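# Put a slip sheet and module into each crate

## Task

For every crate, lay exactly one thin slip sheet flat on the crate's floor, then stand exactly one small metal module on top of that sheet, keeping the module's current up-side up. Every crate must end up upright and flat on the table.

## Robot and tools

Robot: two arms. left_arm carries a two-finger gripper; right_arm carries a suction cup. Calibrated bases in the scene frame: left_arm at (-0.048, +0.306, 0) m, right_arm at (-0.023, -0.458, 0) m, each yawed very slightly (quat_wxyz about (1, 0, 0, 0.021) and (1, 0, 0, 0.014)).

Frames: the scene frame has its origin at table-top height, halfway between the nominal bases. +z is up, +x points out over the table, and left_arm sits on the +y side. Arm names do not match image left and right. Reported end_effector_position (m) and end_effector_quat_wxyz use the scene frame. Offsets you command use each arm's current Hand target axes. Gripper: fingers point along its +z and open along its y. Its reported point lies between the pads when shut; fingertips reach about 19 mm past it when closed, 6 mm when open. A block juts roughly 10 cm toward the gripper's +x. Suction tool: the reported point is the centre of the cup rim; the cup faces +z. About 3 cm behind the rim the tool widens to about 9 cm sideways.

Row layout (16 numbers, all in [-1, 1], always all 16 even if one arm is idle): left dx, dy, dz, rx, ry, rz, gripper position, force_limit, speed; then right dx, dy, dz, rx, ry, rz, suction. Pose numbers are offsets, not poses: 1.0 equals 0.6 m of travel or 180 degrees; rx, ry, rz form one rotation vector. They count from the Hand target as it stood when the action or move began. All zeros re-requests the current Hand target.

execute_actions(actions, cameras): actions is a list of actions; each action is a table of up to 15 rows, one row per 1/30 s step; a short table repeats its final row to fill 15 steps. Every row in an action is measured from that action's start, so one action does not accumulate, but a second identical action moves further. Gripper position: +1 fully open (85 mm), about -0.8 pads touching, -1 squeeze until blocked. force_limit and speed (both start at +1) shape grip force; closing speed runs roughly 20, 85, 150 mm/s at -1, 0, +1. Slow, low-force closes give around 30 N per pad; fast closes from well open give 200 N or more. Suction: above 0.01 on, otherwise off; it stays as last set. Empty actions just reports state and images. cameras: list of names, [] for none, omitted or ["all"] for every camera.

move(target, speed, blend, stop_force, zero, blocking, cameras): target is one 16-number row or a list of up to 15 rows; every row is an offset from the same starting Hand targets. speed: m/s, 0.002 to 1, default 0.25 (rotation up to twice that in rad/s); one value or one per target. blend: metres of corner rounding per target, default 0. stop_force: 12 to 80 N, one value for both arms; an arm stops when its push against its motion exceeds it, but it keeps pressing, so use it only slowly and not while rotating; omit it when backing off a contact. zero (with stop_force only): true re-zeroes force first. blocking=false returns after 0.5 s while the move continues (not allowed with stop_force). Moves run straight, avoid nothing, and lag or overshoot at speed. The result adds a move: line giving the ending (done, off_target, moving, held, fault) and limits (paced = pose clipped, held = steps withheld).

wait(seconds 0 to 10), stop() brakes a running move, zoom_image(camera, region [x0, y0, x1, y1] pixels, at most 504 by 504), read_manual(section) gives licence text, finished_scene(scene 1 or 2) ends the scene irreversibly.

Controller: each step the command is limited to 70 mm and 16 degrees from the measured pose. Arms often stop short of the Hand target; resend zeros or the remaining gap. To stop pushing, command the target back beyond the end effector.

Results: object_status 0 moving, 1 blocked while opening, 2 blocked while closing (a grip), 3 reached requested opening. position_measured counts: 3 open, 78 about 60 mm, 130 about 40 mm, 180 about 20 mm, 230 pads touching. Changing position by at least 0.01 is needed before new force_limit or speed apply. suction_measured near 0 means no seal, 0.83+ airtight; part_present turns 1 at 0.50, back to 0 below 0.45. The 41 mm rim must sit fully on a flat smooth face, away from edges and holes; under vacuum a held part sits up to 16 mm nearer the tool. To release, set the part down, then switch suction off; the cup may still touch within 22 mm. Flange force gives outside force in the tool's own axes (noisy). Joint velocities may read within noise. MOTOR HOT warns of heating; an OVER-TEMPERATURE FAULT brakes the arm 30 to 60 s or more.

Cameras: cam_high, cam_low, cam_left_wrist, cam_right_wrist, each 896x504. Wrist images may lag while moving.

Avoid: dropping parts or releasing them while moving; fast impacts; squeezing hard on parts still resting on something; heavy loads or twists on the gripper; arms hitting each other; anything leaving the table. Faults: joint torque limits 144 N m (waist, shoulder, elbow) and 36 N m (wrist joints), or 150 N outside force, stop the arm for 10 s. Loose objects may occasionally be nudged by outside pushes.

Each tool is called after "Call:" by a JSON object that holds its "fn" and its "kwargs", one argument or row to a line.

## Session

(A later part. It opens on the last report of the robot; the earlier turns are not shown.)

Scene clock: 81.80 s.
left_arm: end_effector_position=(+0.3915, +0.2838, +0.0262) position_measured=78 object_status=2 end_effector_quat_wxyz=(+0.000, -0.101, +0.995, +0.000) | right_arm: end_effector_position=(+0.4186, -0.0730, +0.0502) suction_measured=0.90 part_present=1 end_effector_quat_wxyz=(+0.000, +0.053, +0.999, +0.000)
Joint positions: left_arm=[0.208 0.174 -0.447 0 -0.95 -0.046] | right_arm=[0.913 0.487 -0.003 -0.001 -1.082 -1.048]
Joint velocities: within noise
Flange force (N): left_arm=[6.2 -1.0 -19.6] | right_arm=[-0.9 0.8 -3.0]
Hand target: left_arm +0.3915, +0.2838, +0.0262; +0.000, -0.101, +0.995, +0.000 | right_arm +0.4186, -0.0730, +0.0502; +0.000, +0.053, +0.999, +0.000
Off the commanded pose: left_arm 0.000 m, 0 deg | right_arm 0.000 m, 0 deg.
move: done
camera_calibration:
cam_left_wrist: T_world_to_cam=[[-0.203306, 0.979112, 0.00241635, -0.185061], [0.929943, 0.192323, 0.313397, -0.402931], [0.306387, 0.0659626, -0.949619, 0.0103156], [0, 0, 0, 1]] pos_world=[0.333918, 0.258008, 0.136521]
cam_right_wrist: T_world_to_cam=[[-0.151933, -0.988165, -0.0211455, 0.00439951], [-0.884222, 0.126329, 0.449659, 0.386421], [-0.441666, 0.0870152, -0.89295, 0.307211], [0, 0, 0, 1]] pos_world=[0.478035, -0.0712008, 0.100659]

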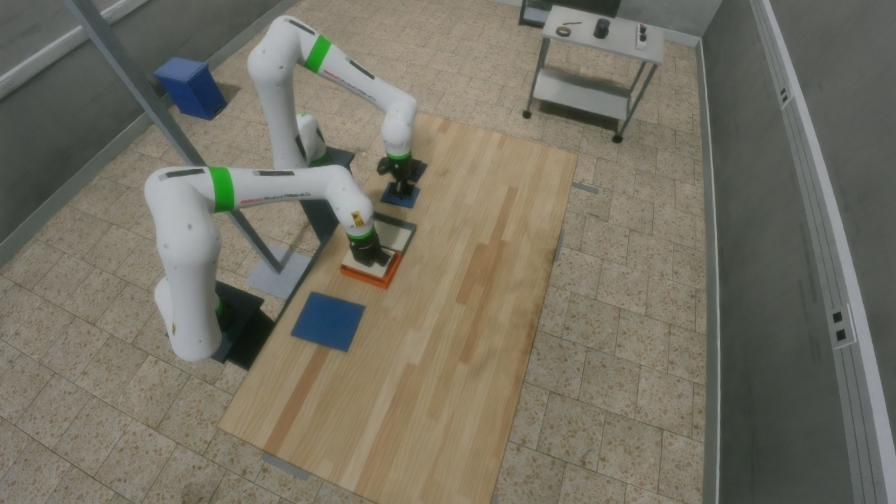

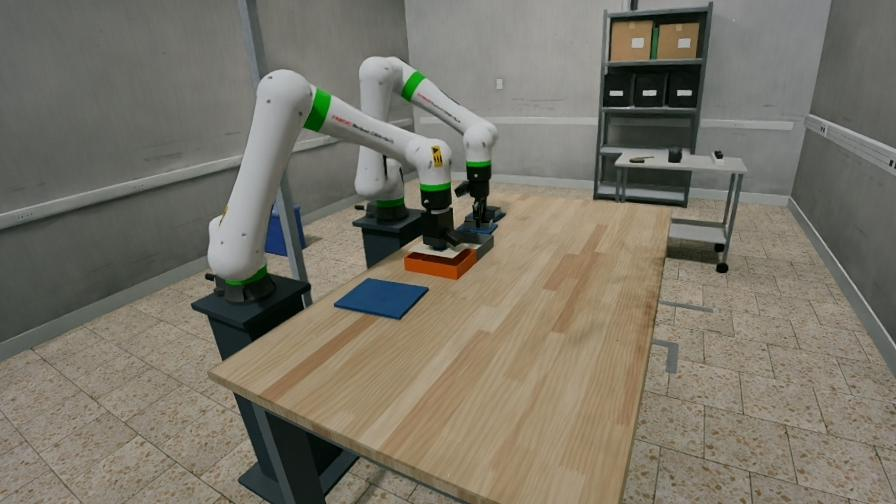

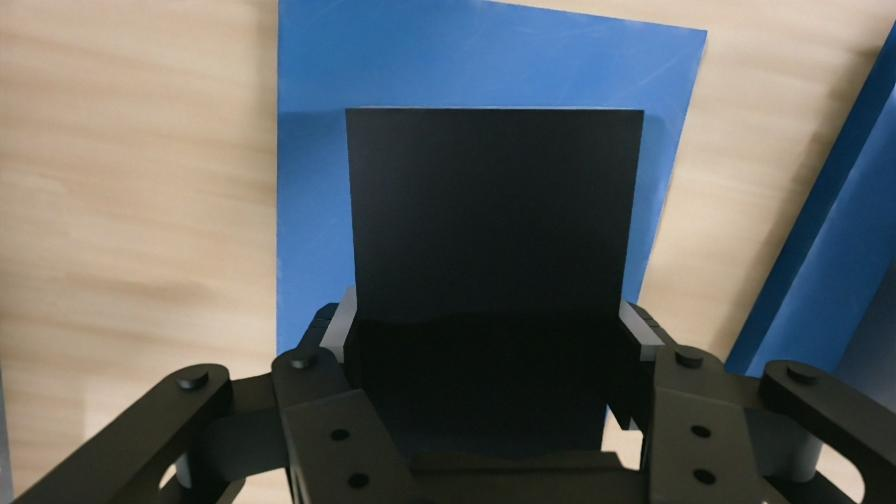

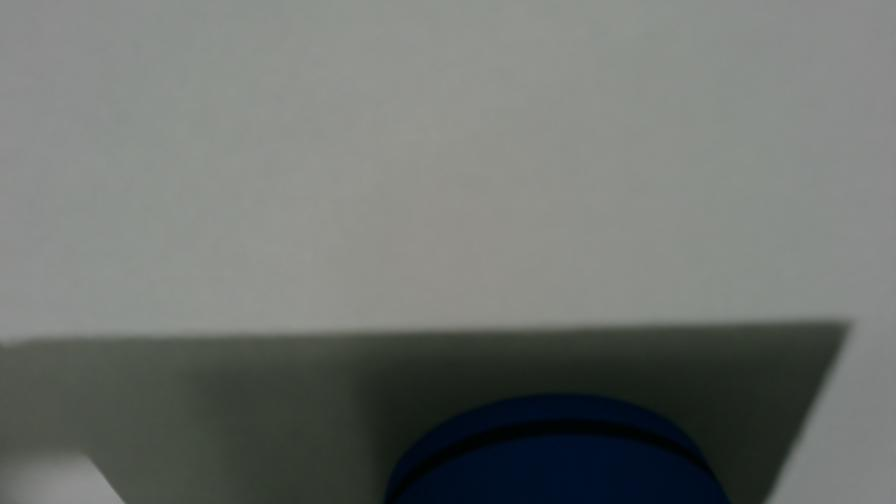

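Call:
{"fn": "move", "kwargs": {
  "target": [0,0,0,0,0,0,-1,-0.6,-1,0,0,0.112,0,0,0,1],
  "cameras": [],
  "speed": 0.025,
  "stop_force": 12
}}

Call:
{"fn": "execute_actions", "kwargs": {
  "actions": [
    [[0,0,0,0,0,0,-1,-0.6,-1,0,0,0,0,0,0,0]]
  ],
  "cameras": []
}}

Call:
{"fn": "wait", "kwargs": {
  "seconds": 0.5,
  "cameras": []
}}

Call:
{"fn": "move", "kwargs": {
  "target": [0,0,-0.17,0,0,0,-1,-0.6,-1,0,0,-0.21,0,0,0,0],
  "speed": 0.06
}}

Scene clock: 87.07 s.
left_arm: end_effector_position=(+0.3915, +0.2838, +0.0262) position_measured=78 object_status=2 end_effector_quat_wxyz=(+0.000, -0.101, +0.995, +0.000) | right_arm: end_effector_position=(+0.4187, -0.0728, -0.0102) suction_measured=0.90 part_present=1 end_effector_quat_wxyz=(+0.000, +0.053, +0.999, +0.000)
Joint positions: left_arm=[0.208 0.174 -0.447 0 -0.95 -0.046] | right_arm=[0.914 0.564 -0.047 -0.001 -0.959 -1.048]
Joint velocities: within noise
Flange force (N): left_arm=[6.5 -0.6 -19.7] | right_arm=[4.1 -3.3 -45.6]
Hand target: left_arm +0.3915, +0.2838, +0.0262; +0.000, -0.101, +0.995, +0.000 | right_arm +0.4187, -0.0729, -0.0103; +0.000, +0.053, +0.999, +0.000 (not the last commanded pose)
Off the commanded pose: left_arm 0.000 m, 0 deg | right_arm 0.007 m, 0 deg.
move: contact (right_arm)
No camera images: "cameras" was empty.

Scene clock: 87.77 s.
left_arm: end_effector_position=(+0.3915, +0.2838, +0.0262) position_measured=78 object_status=2 end_effector_quat_wxyz=(+0.000, -0.101, +0.995, +0.000) | right_arm: end_effector_position=(+0.4187, -0.0728, -0.0102) suction_measured=0.00 part_present=0 end_effector_quat_wxyz=(+0.000, +0.053, +0.999, +0.000)
Joint positions: left_arm=[0.208 0.174 -0.447 0 -0.95 -0.046] | right_arm=[0.914 0.564 -0.047 -0.001 -0.959 -1.048]
Joint velocities: within noise
Flange force (N): left_arm=[6.4 -0.9 -19.9] | right_arm=[9.1 -8.0 -73.2]
Hand target: left_arm +0.3915, +0.2838, +0.0262; +0.000, -0.101, +0.995, +0.000 | right_arm +0.4187, -0.0729, -0.0103; +0.000, +0.053, +0.999, +0.000
Off the commanded pose: left_arm 0.000 m, 0 deg | right_arm 0.000 m, 0 deg.
Step readings (end_effector_position of left_arm | right_arm):
0: (+0.3915, +0.2838, +0.0262) | (+0.4187, -0.0728, -0.0102)
1: (+0.3915, +0.2838, +0.0262) | (+0.4187, -0.0728, -0.0102)
2: (+0.3915, +0.2838, +0.0262) | (+0.4187, -0.0728, -0.0102)
4: (+0.3915, +0.2838, +0.0262) | (+0.4187, -0.0728, -0.0102)
8: (+0.3915, +0.2838, +0.0262) | (+0.4187, -0.0728, -0.0102)
15: (+0.3915, +0.2838, +0.0262) | (+0.4187, -0.0728, -0.0102)
No camera images: "cameras" was empty.

Scene clock: 88.27 s.
left_arm: end_effector_position=(+0.3915, +0.2838, +0.0262) position_measured=78 object_status=2 end_effector_quat_wxyz=(+0.000, -0.101, +0.995, +0.000) | right_arm: end_effector_position=(+0.4187, -0.0728, -0.0103) suction_measured=0.00 part_present=0 end_effector_quat_wxyz=(+0.000, +0.053, +0.999, +0.000)
Joint positions: left_arm=[0.208 0.174 -0.447 0 -0.95 -0.046] | right_arm=[0.914 0.564 -0.047 -0.001 -0.959 -1.048]
Joint velocities: within noise
Flange force (N): left_arm=[6.4 -0.6 -19.9] | right_arm=[9.1 -7.3 -74.2]
Hand target: left_arm +0.3915, +0.2838, +0.0262; +0.000, -0.101, +0.995, +0.000 | right_arm +0.4187, -0.0729, -0.0103; +0.000, +0.053, +0.999, +0.000
Off the commanded pose: left_arm 0.000 m, 0 deg | right_arm 0.000 m, 0 deg.
wait: 0.50 s; at rest by 0.17 s
No camera images: "cameras" was empty.

Scene clock: 90.67 s.
left_arm: end_effector_position=(+0.3915, +0.2838, +0.1282) position_measured=78 object_status=2 end_effector_quat_wxyz=(+0.000, -0.101, +0.995, +0.000) | right_arm: end_effector_position=(+0.4188, -0.0729, +0.1157) suction_measured=0.00 part_present=0 end_effector_quat_wxyz=(+0.000, +0.053, +0.999, +0.000)
Joint positions: left_arm=[0.208 0.047 -0.319 0 -1.205 -0.046] | right_arm=[0.913 0.421 0.069 0 -1.218 -1.048]
Joint velocities: within noise
Flange force (N): left_arm=[3.7 -3.1 0.4] | right_arm=[-0.9 1.5 -4.0]
Hand target: left_arm +0.3915, +0.2838, +0.1282; +0.000, -0.101, +0.995, +0.000 | right_arm +0.4187, -0.0729, +0.1157; +0.000, +0.053, +0.999, +0.000
Off the commanded pose: left_arm 0.000 m, 0 deg | right_arm 0.000 m, 0 deg.
move: done
camera_calibration:
cam_left_wrist: T_world_to_cam=[[-0.203287, 0.979116, 0.00242278, -0.185317], [0.929947, 0.192303, 0.313397, -0.434862], [0.306386, 0.0659625, -0.949619, 0.107082], [0, 0, 0, 1]] pos_world=[0.333918, 0.258008, 0.238421]
cam_right_wrist: T_world_to_cam=[[-0.151839, -0.988172, -0.0214797, 0.00591133], [-0.884422, 0.12613, 0.449321, 0.357137], [-0.441297, 0.0872214, -0.893112, 0.36569], [0, 0, 0, 1]] pos_world=[0.478135, -0.0711003, 0.166261]

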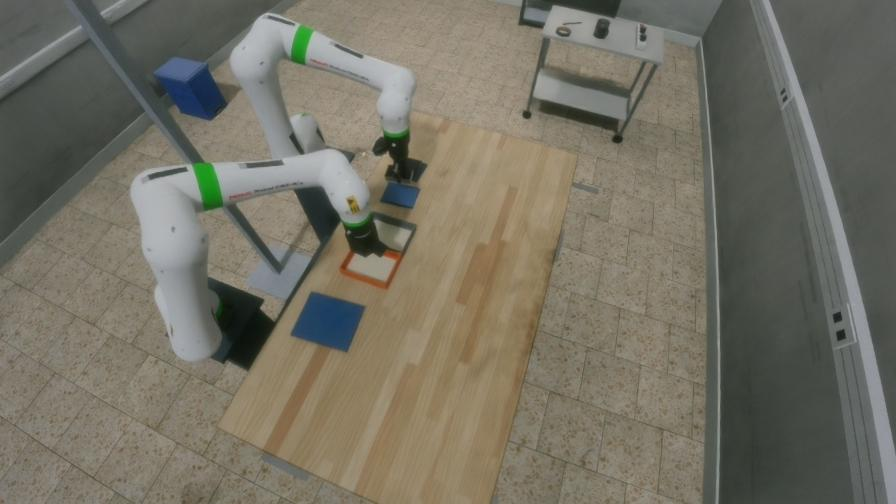

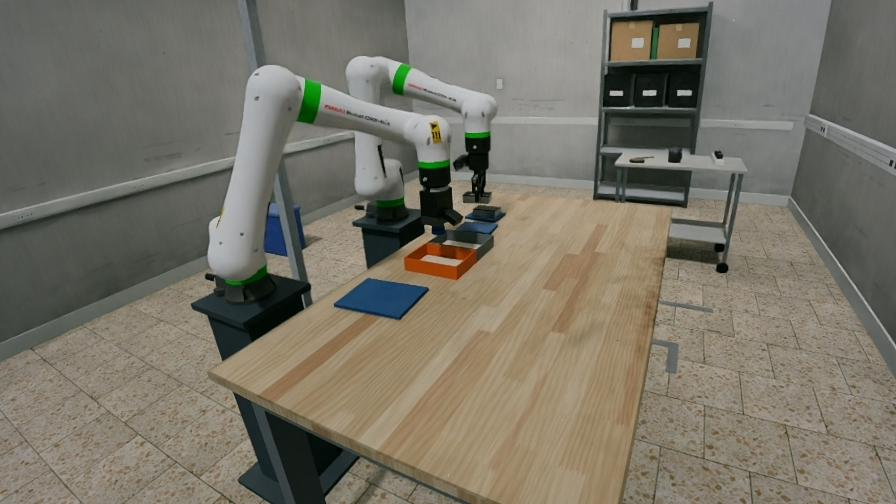

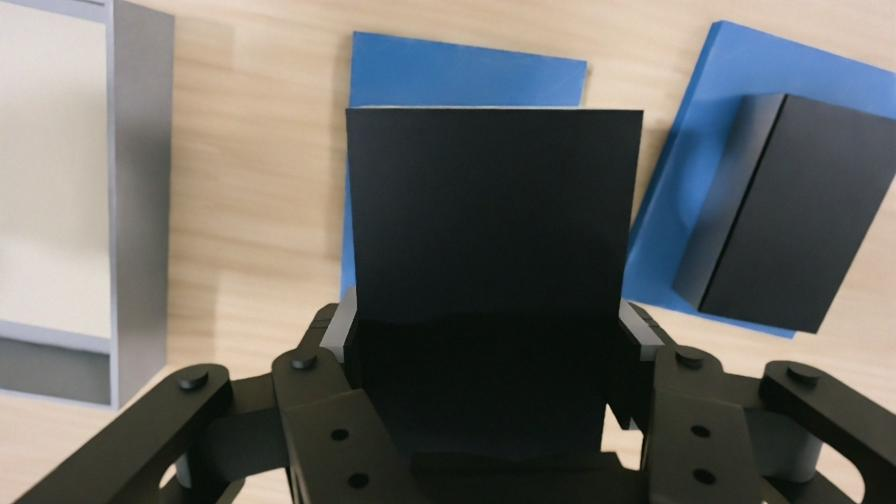

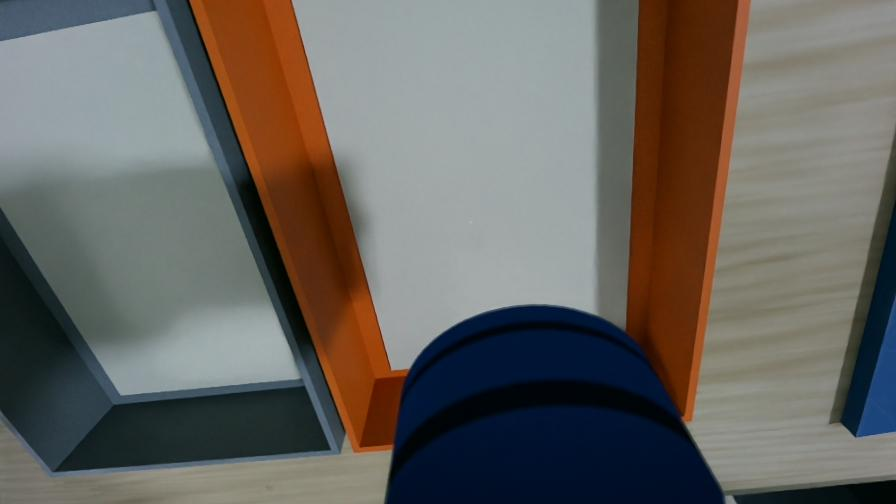

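Call:
{"fn": "move", "kwargs": {
  "target": [0.0258,-0.3585,0.045,0,0,0.069,-1,-0.6,-1,-0.016,-0.467,-0.3,0,0,0,0],
  "speed": 0.2
}}

Call:
{"fn": "zoom_image", "kwargs": {
  "camera": "cam_high",
  "region": [320, 180, 440, 300]
}}

Call:
{"fn": "zoom_image", "kwargs": {
  "camera": "cam_low",
  "region": [390, 180, 520, 290]
}}

Scene clock: 95.40 s.
left_arm: end_effector_position=(+0.4197, +0.0700, +0.1013) position_measured=78 object_status=2 end_effector_quat_wxyz=(+0.000, +0.007, +1.000, +0.000) | right_arm: end_effector_position=(+0.3984, -0.3526, +0.2956) suction_measured=0.00 part_present=0 end_effector_quat_wxyz=(+0.000, +0.053, +0.999, +0.000)
Joint positions: left_arm=[-0.258 0.275 -0.122 0 -1.174 0.203] | right_arm=[0.522 -0.038 -0.048 -0.001 -1.561 -0.656]
Joint velocities: within noise
Flange force (N): left_arm=[3.8 -1.6 0.9] | right_arm=[0.3 -0.2 -3.5]
Hand target: left_arm +0.4197, +0.0700, +0.1012; +0.000, +0.007, +1.000, +0.000 | right_arm +0.3984, -0.3527, +0.2956; +0.000, +0.053, +0.999, +0.000
Off the commanded pose: left_arm 0.000 m, 0 deg | right_arm 0.000 m, 0 deg.
move: done
camera_calibration:
cam_left_wrist: T_world_to_cam=[[0.0119769, 0.999925, 0.00241544, -0.0620007], [0.94952, -0.0121304, 0.313471, -0.405412], [0.313477, -0.00146091, -0.949595, 0.0887601], [0, 0, 0, 1]] pos_world=[0.357865, 0.0572079, 0.211521]
cam_right_wrist: T_world_to_cam=[[-0.151795, -0.988176, -0.0216124, -0.269689], [-0.884431, 0.126031, 0.44933, 0.293507], [-0.441293, 0.0873208, -0.893104, 0.541785], [0, 0, 0, 1]] pos_world=[0.457735, -0.3508, 0.34616]

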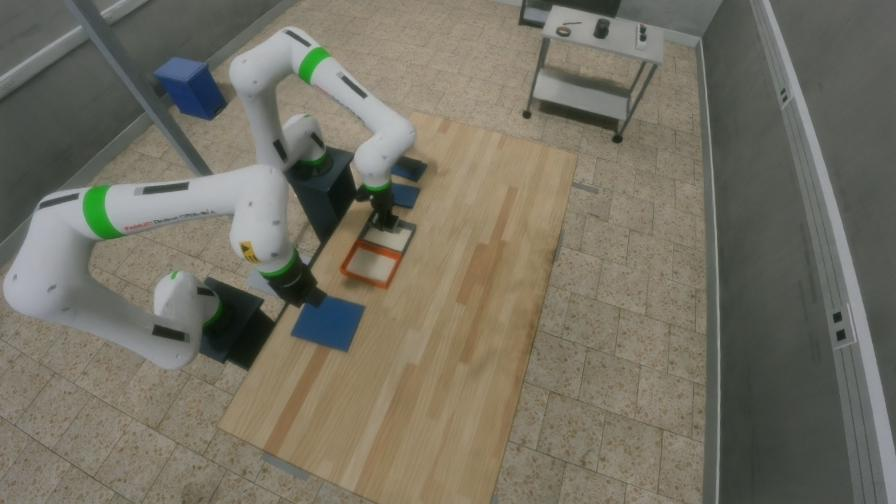

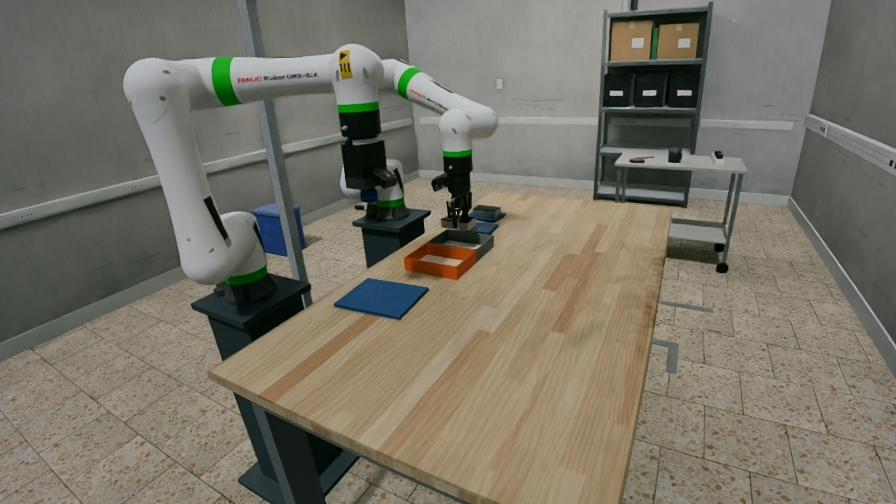

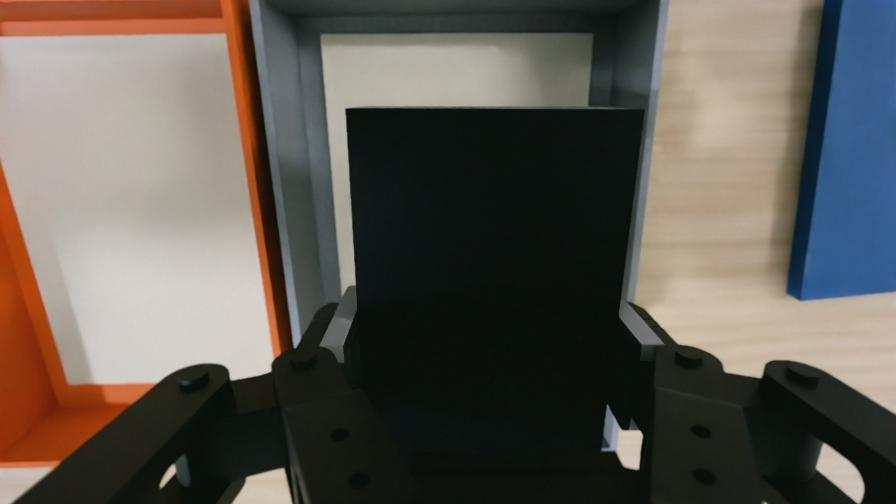

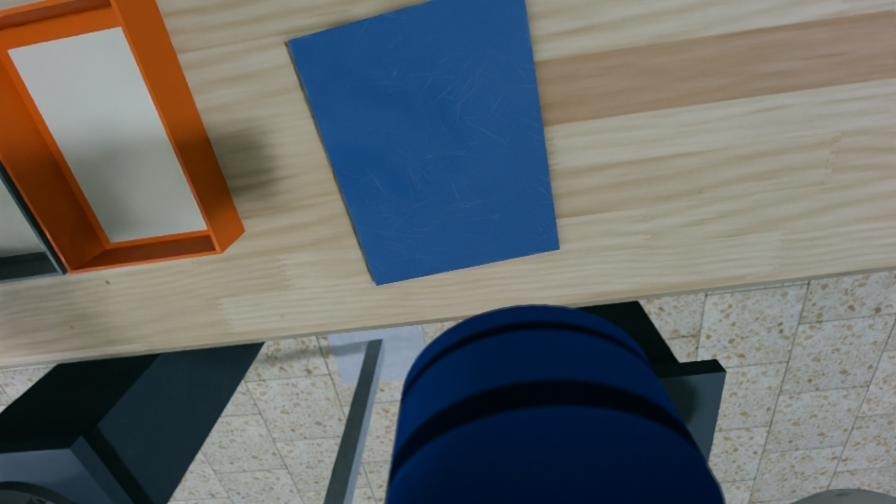

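Scaled by 4.200 from the camera's 896x504 image, which has a finer 1280x720 frame.

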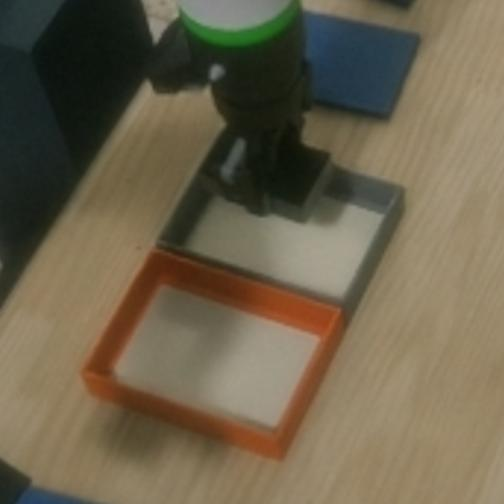

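Scaled by 3.877 from the camera's 896x504 image, which has a finer 1280x720 frame.

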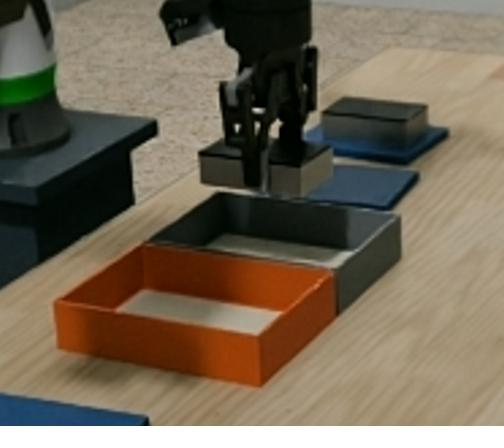

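Call:
{"fn": "move", "kwargs": {
  "target": [-0.01,-0.0067,0.067,0,0,0,-1,-0.6,-1,0,0,0,0,0,0,0],
  "speed": 0.1,
  "cameras": []
}}

Call:
{"fn": "move", "kwargs": {
  "target": [0,0,0.08,0,0,0,-1,-0.6,-1,0,0,0,0,0,0,0],
  "speed": 0.015,
  "stop_force": 12
}}

Call:
{"fn": "zoom_image", "kwargs": {
  "camera": "cam_high",
  "region": [330, 180, 430, 280]
}}

Call:
{"fn": "zoom_image", "kwargs": {
  "camera": "cam_low",
  "region": [390, 180, 520, 290]
}}

Scene clock: 103.03 s.
left_arm: end_effector_position=(+0.4256, +0.0659, +0.0610) position_measured=78 object_status=2 end_effector_quat_wxyz=(+0.000, +0.007, +1.000, +0.000) | right_arm: end_effector_position=(+0.3984, -0.3527, +0.2956) suction_measured=0.00 part_present=0 end_effector_quat_wxyz=(+0.000, +0.053, +0.999, +0.000)
Joint positions: left_arm=[-0.263 0.333 -0.148 0 -1.089 0.208] | right_arm=[0.522 -0.038 -0.048 -0.001 -1.561 -0.656]
Joint velocities: within noise
Flange force (N): left_arm=[4.1 -1.2 0.4] | right_arm=[-0.4 -0.1 -2.8]
Hand target: left_arm +0.4256, +0.0659, +0.0610; +0.000, +0.007, +1.000, +0.000 | right_arm +0.3984, -0.3527, +0.2956; +0.000, +0.053, +0.999, +0.000
Off the commanded pose: left_arm 0.000 m, 0 deg | right_arm 0.000 m, 0 deg.
move: done
No camera images: "cameras" was empty.

Scene clock: 106.77 s.
left_arm: end_effector_position=(+0.4257, +0.0658, +0.0211) position_measured=78 object_status=2 end_effector_quat_wxyz=(+0.000, +0.007, +1.000, +0.000) | right_arm: end_effector_position=(+0.3984, -0.3527, +0.2956) suction_measured=0.00 part_present=0 end_effector_quat_wxyz=(+0.000, +0.053, +0.999, +0.000)
Joint positions: left_arm=[-0.263 0.383 -0.187 0 -1.001 0.208] | right_arm=[0.522 -0.038 -0.048 -0.001 -1.561 -0.656]
Joint velocities: within noise
Flange force (N): left_arm=[6.8 1.1 -33.1] | right_arm=[-0.2 0.3 -2.8]
Hand target: left_arm +0.4257, +0.0658, +0.0211; +0.000, +0.007, +1.000, +0.000 (not the last commanded pose) | right_arm +0.3984, -0.3527, +0.2956; +0.000, +0.053, +0.999, +0.000
Off the commanded pose: left_arm 0.008 m, 0 deg | right_arm 0.000 m, 0 deg.
move: contact (left_arm)
camera_calibration:
cam_left_wrist: T_world_to_cam=[[0.0119436, 0.999926, 0.00219708, -0.0576391], [0.949451, -0.01203, 0.313685, -0.386123], [0.313688, -0.00166051, -0.949525, 0.0106089], [0, 0, 0, 1]] pos_world=[0.363966, 0.0530075, 0.131321]
cam_right_wrist: T_world_to_cam=[[-0.151889, -0.988163, -0.0215477, -0.269666], [-0.884375, 0.126136, 0.449411, 0.293535], [-0.441373, 0.0873169, -0.893065, 0.541717], [0, 0, 0, 1]] pos_world=[0.457735, -0.3508, 0.34606]

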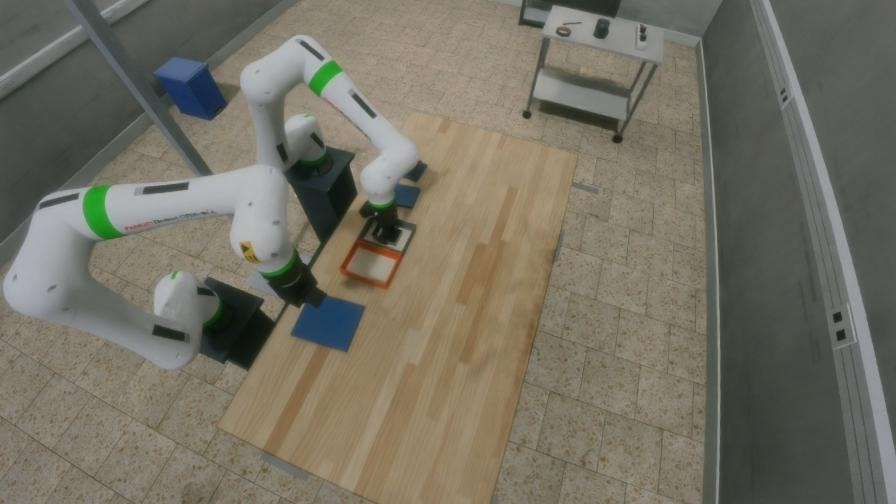

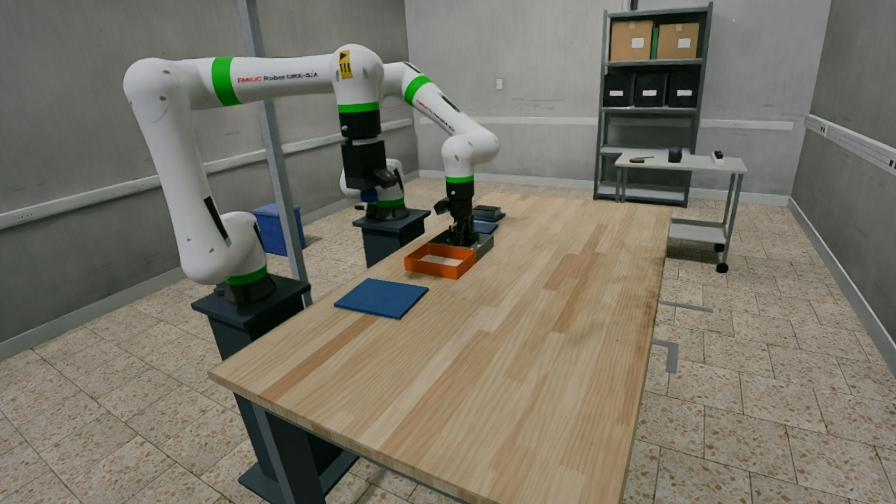

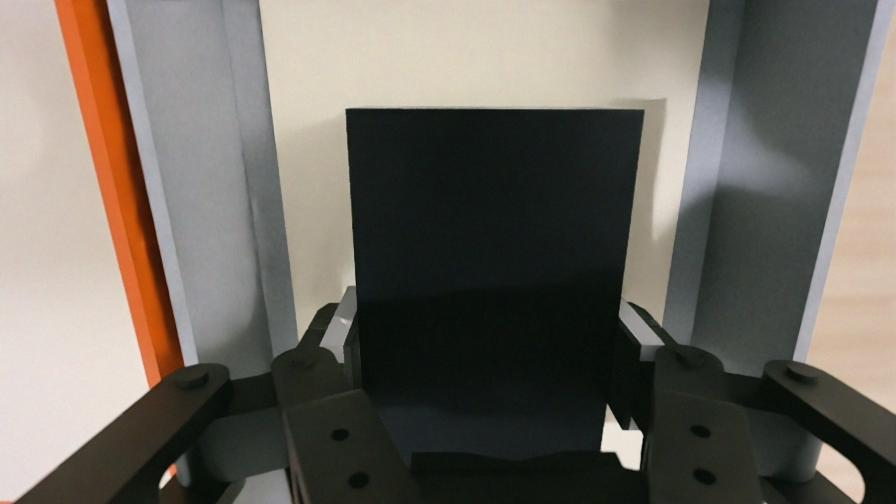

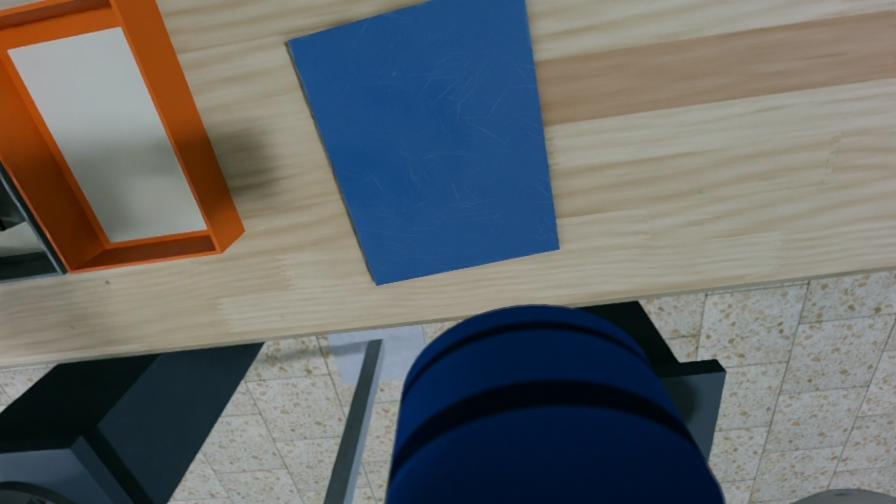

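Scaled by 5.040 from the camera's 896x504 image, which has a finer 1280x720 frame.

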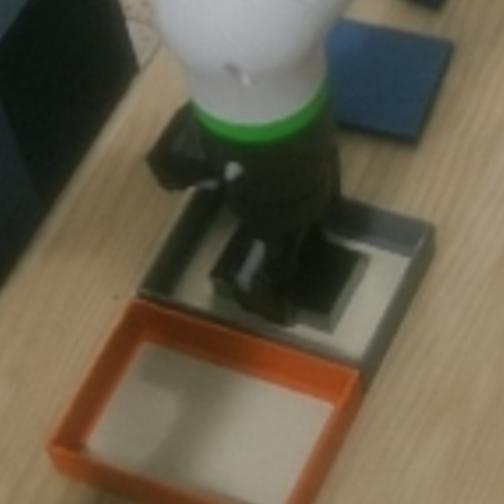

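Scaled by 3.877 from the camera's 896x504 image, which has a finer 1280x720 frame.

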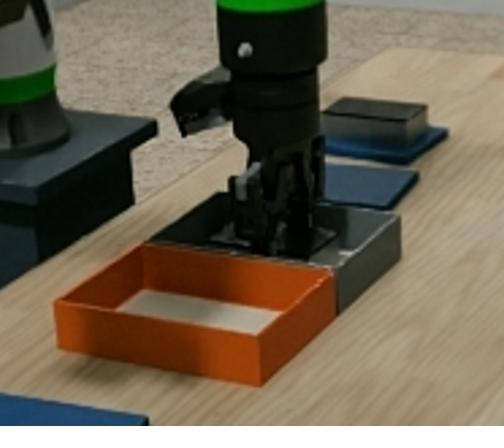

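Call:
{"fn": "move", "kwargs": {
  "target": [0,0,0,0,0,0,0.79,-0.6,-1,0,0,0,0,0,0,0],
  "cameras": []
}}

Call:
{"fn": "move", "kwargs": {
  "target": [
    [0,0,-0.16,0,0,0,0.79,-0.6,-1,0,0,0,0,0,0,0],
    [0.128,0.598,-0.18,0,0,-0.0044,0.79,-0.6,-1,0,0,0,0,0,0,0]
  ],
  "speed": [0.1,0.25],
  "blend": [0.02,0]
}}

Call:
{"fn": "zoom_image", "kwargs": {
  "camera": "cam_high",
  "region": [330, 180, 430, 280]
}}

Scene clock: 110.07 s.
left_arm: end_effector_position=(+0.4257, +0.0658, +0.0211) position_measured=30 object_status=0 end_effector_quat_wxyz=(+0.000, +0.007, +1.000, +0.000) | right_arm: end_effector_position=(+0.3984, -0.3527, +0.2956) suction_measured=0.00 part_present=0 end_effector_quat_wxyz=(+0.000, +0.053, +0.999, +0.000)
Joint positions: left_arm=[-0.263 0.383 -0.187 0 -1.001 0.208] | right_arm=[0.522 -0.038 -0.048 -0.001 -1.561 -0.656]
Joint velocities: within noise
Flange force (N): left_arm=[3.8 -1.5 -1.1] | right_arm=[-1.1 -0.1 -3.7]
Hand target: left_arm +0.4257, +0.0658, +0.0211; +0.000, +0.007, +1.000, +0.000 | right_arm +0.3984, -0.3527, +0.2956; +0.000, +0.053, +0.999, +0.000
Off the commanded pose: left_arm 0.000 m, 0 deg | right_arm 0.000 m, 0 deg.
move: done
No camera images: "cameras" was empty.

Scene clock: 112.93 s.
left_arm: end_effector_position=(+0.3538, +0.4256, +0.1289) position_measured=30 object_status=3 end_effector_quat_wxyz=(+0.000, +0.000, +1.000, +0.000) | right_arm: end_effector_position=(+0.3984, -0.3527, +0.2956) suction_measured=0.00 part_present=0 end_effector_quat_wxyz=(+0.000, +0.053, +0.999, +0.000)
Joint positions: left_arm=[0.563 -0.006 -0.372 0.001 -1.205 -0.604] | right_arm=[0.522 -0.038 -0.048 -0.001 -1.561 -0.656]
Joint velocities: within noise
Flange force (N): left_arm=[1.6 -4.9 -0.9] | right_arm=[-0.5 0.2 -3.5]
Hand target: left_arm +0.3538, +0.4257, +0.1289; +0.000, +0.000, +1.000, +0.000 | right_arm +0.3984, -0.3527, +0.2956; +0.000, +0.053, +0.999, +0.000
Off the commanded pose: left_arm 0.000 m, 0 deg | right_arm 0.000 m, 0 deg.
move: done
camera_calibration:
cam_left_wrist: T_world_to_cam=[[-0.00184495, 0.999996, 0.00217056, -0.411976], [0.949566, 0.00107129, 0.313564, -0.35279], [0.313561, 0.0026396, -0.949565, 0.134382], [0, 0, 0, 1]] pos_world=[0.2921, 0.411998, 0.239121]
cam_right_wrist: T_world_to_cam=[[-0.151889, -0.988163, -0.0215477, -0.269666], [-0.884375, 0.126136, 0.449411, 0.293535], [-0.441373, 0.0873169, -0.893065, 0.541717], [0, 0, 0, 1]] pos_world=[0.457735, -0.3508, 0.34606]

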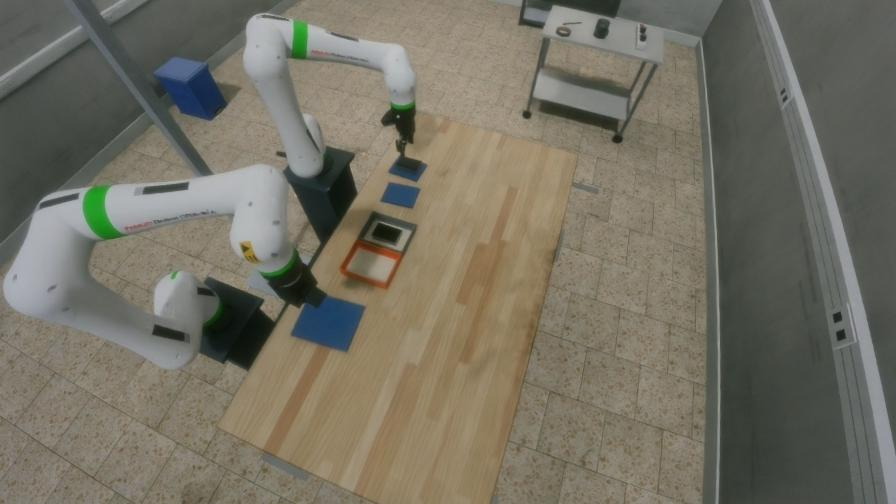

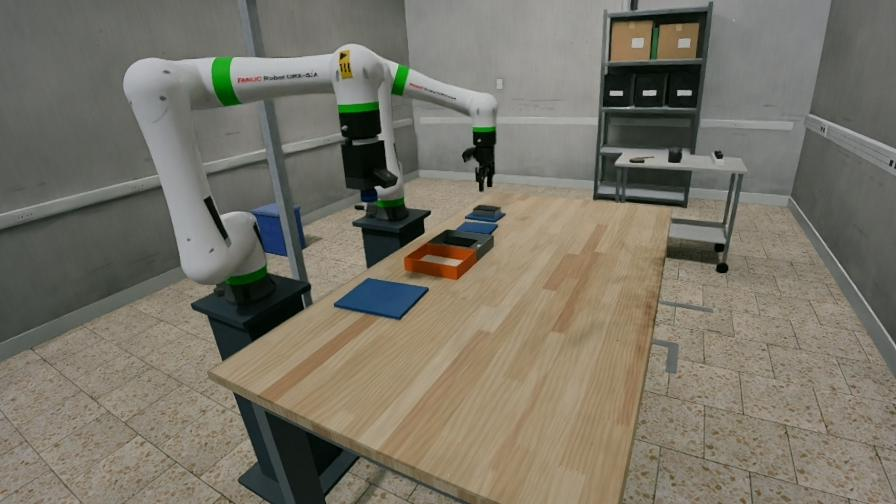

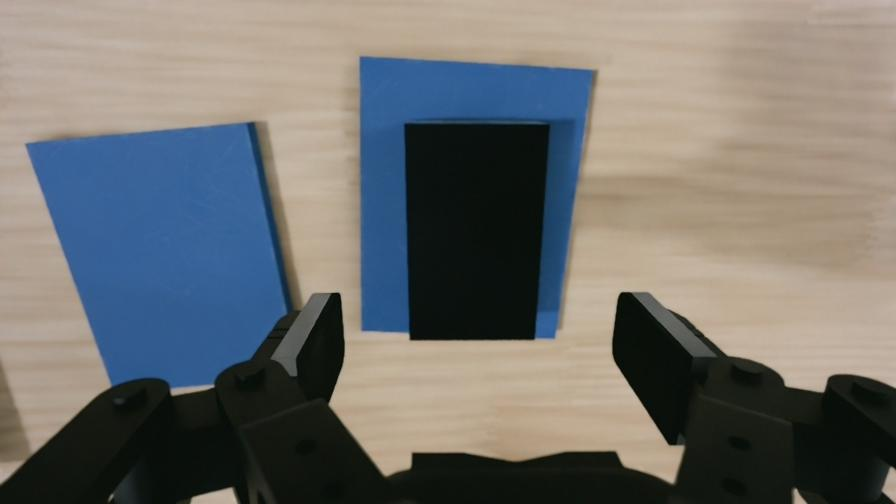

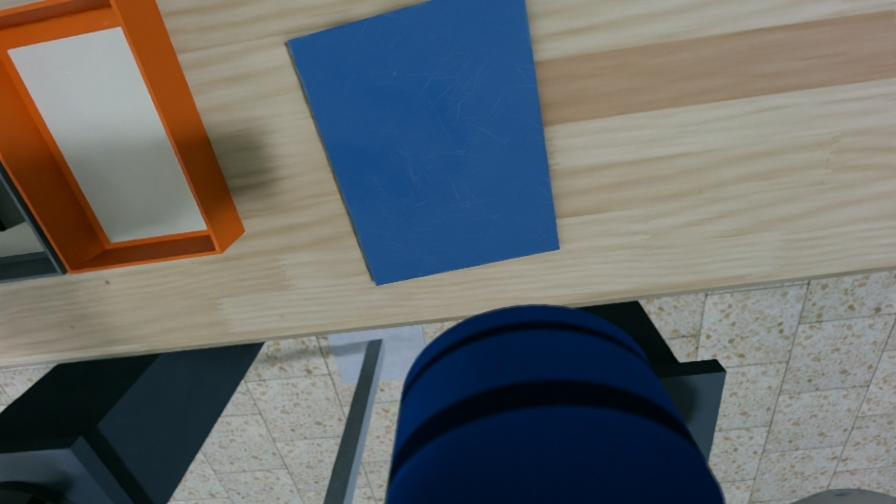

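Scaled by 5.040 from the camera's 896x504 image, which has a finer 1280x720 frame.

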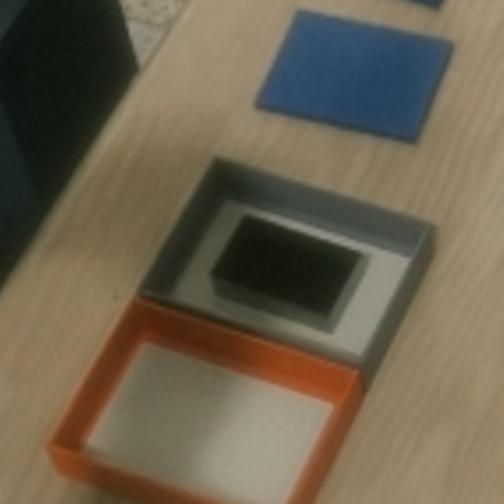

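Call:
{"fn": "move", "kwargs": {
  "target": [0.008,0,0.171,0,0,0,0.79,-0.6,-1,0,0,0,0,0,0,0],
  "speed": 0.1,
  "cameras": ["cam_left_wrist"]
}}

Call:
{"fn": "move", "kwargs": {
  "target": [0,0,0,0,0,0,-1,-0.6,-1,0,0,0,0,0,0,0],
  "cameras": ["cam_left_wrist"]
}}

Scene clock: 115.83 s.
left_arm: end_effector_position=(+0.3490, +0.4256, +0.0263) position_measured=30 object_status=3 end_effector_quat_wxyz=(+0.000, +0.000, +1.000, +0.000) | right_arm: end_effector_position=(+0.3984, -0.3527, +0.2956) suction_measured=0.00 part_present=0 end_effector_quat_wxyz=(+0.000, +0.053, +0.999, +0.000)
Joint positions: left_arm=[0.57 0.115 -0.516 0.001 -0.94 -0.611] | right_arm=[0.522 -0.038 -0.048 -0.001 -1.561 -0.656]
Joint velocities: within noise
Flange force (N): left_arm=[1.2 -4.7 -2.0] | right_arm=[-1.3 0.6 -3.2]
Hand target: left_arm +0.3490, +0.4256, +0.0263; +0.000, +0.000, +1.000, +0.000 | right_arm +0.3984, -0.3527, +0.2956; +0.000, +0.053, +0.999, +0.000
Off the commanded pose: left_arm 0.000 m, 0 deg | right_arm 0.000 m, 0 deg.
move: done
camera_calibration:
cam_left_wrist: T_world_to_cam=[[-0.00187484, 0.999996, 0.00226533, -0.411766], [0.949537, 0.0010697, 0.313654, -0.316158], [0.313651, 0.00273906, -0.949534, 0.0383594], [0, 0, 0, 1]] pos_world=[0.2874, 0.411998, 0.136521]
Images, in order (width x height): cam_left_wrist 896x504.

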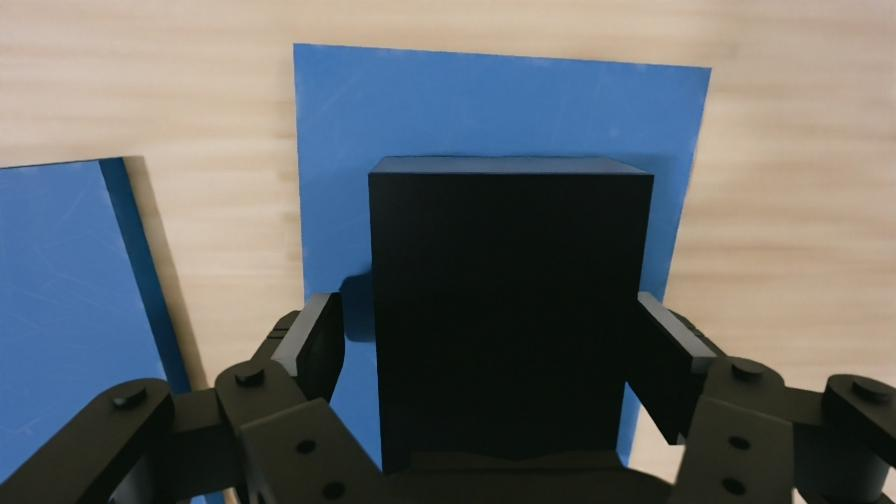

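Scene clock: 117.03 s.
left_arm: end_effector_position=(+0.3490, +0.4256, +0.0263) position_measured=78 object_status=2 end_effector_quat_wxyz=(+0.000, +0.000, +1.000, +0.000) | right_arm: end_effector_position=(+0.3984, -0.3527, +0.2956) suction_measured=0.00 part_present=0 end_effector_quat_wxyz=(+0.000, +0.053, +0.999, +0.000)
Joint positions: left_arm=[0.57 0.115 -0.516 0.001 -0.94 -0.611] | right_arm=[0.522 -0.038 -0.048 -0.001 -1.561 -0.656]
Joint velocities: within noise
Flange force (N): left_arm=[5.2 -4.1 -20.0] | right_arm=[-0.6 -0.1 -3.4]
Hand target: left_arm +0.3490, +0.4256, +0.0263; +0.000, +0.000, +1.000, +0.000 | right_arm +0.3984, -0.3527, +0.2956; +0.000, +0.053, +0.999, +0.000
Off the commanded pose: left_arm 0.000 m, 0 deg | right_arm 0.000 m, 0 deg.
move: done
camera_calibration:
cam_left_wrist: T_world_to_cam=[[-0.00193849, 0.999996, 0.00214064, -0.411731], [0.949526, 0.00116917, 0.313686, -0.316201], [0.313682, 0.00264067, -0.949524, 0.0383899], [0, 0, 0, 1]] pos_world=[0.2874, 0.411997, 0.136521]
Images, in order (width x height): cam_left_wrist 896x504.

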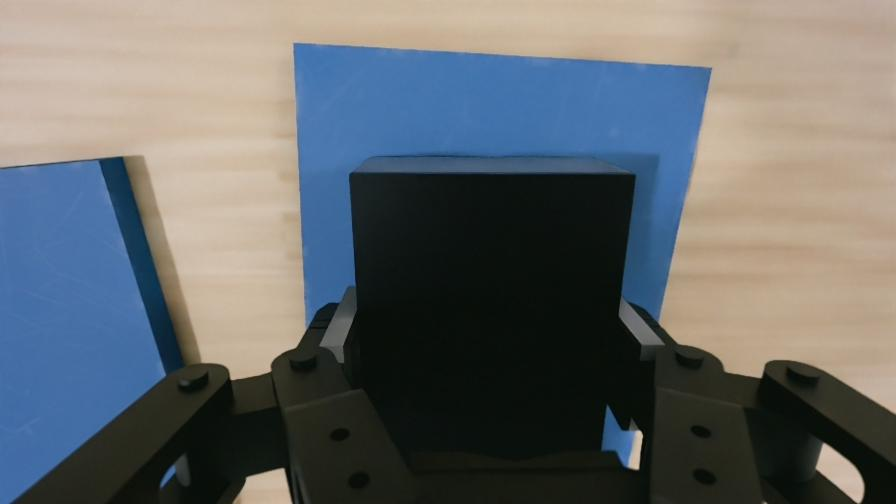

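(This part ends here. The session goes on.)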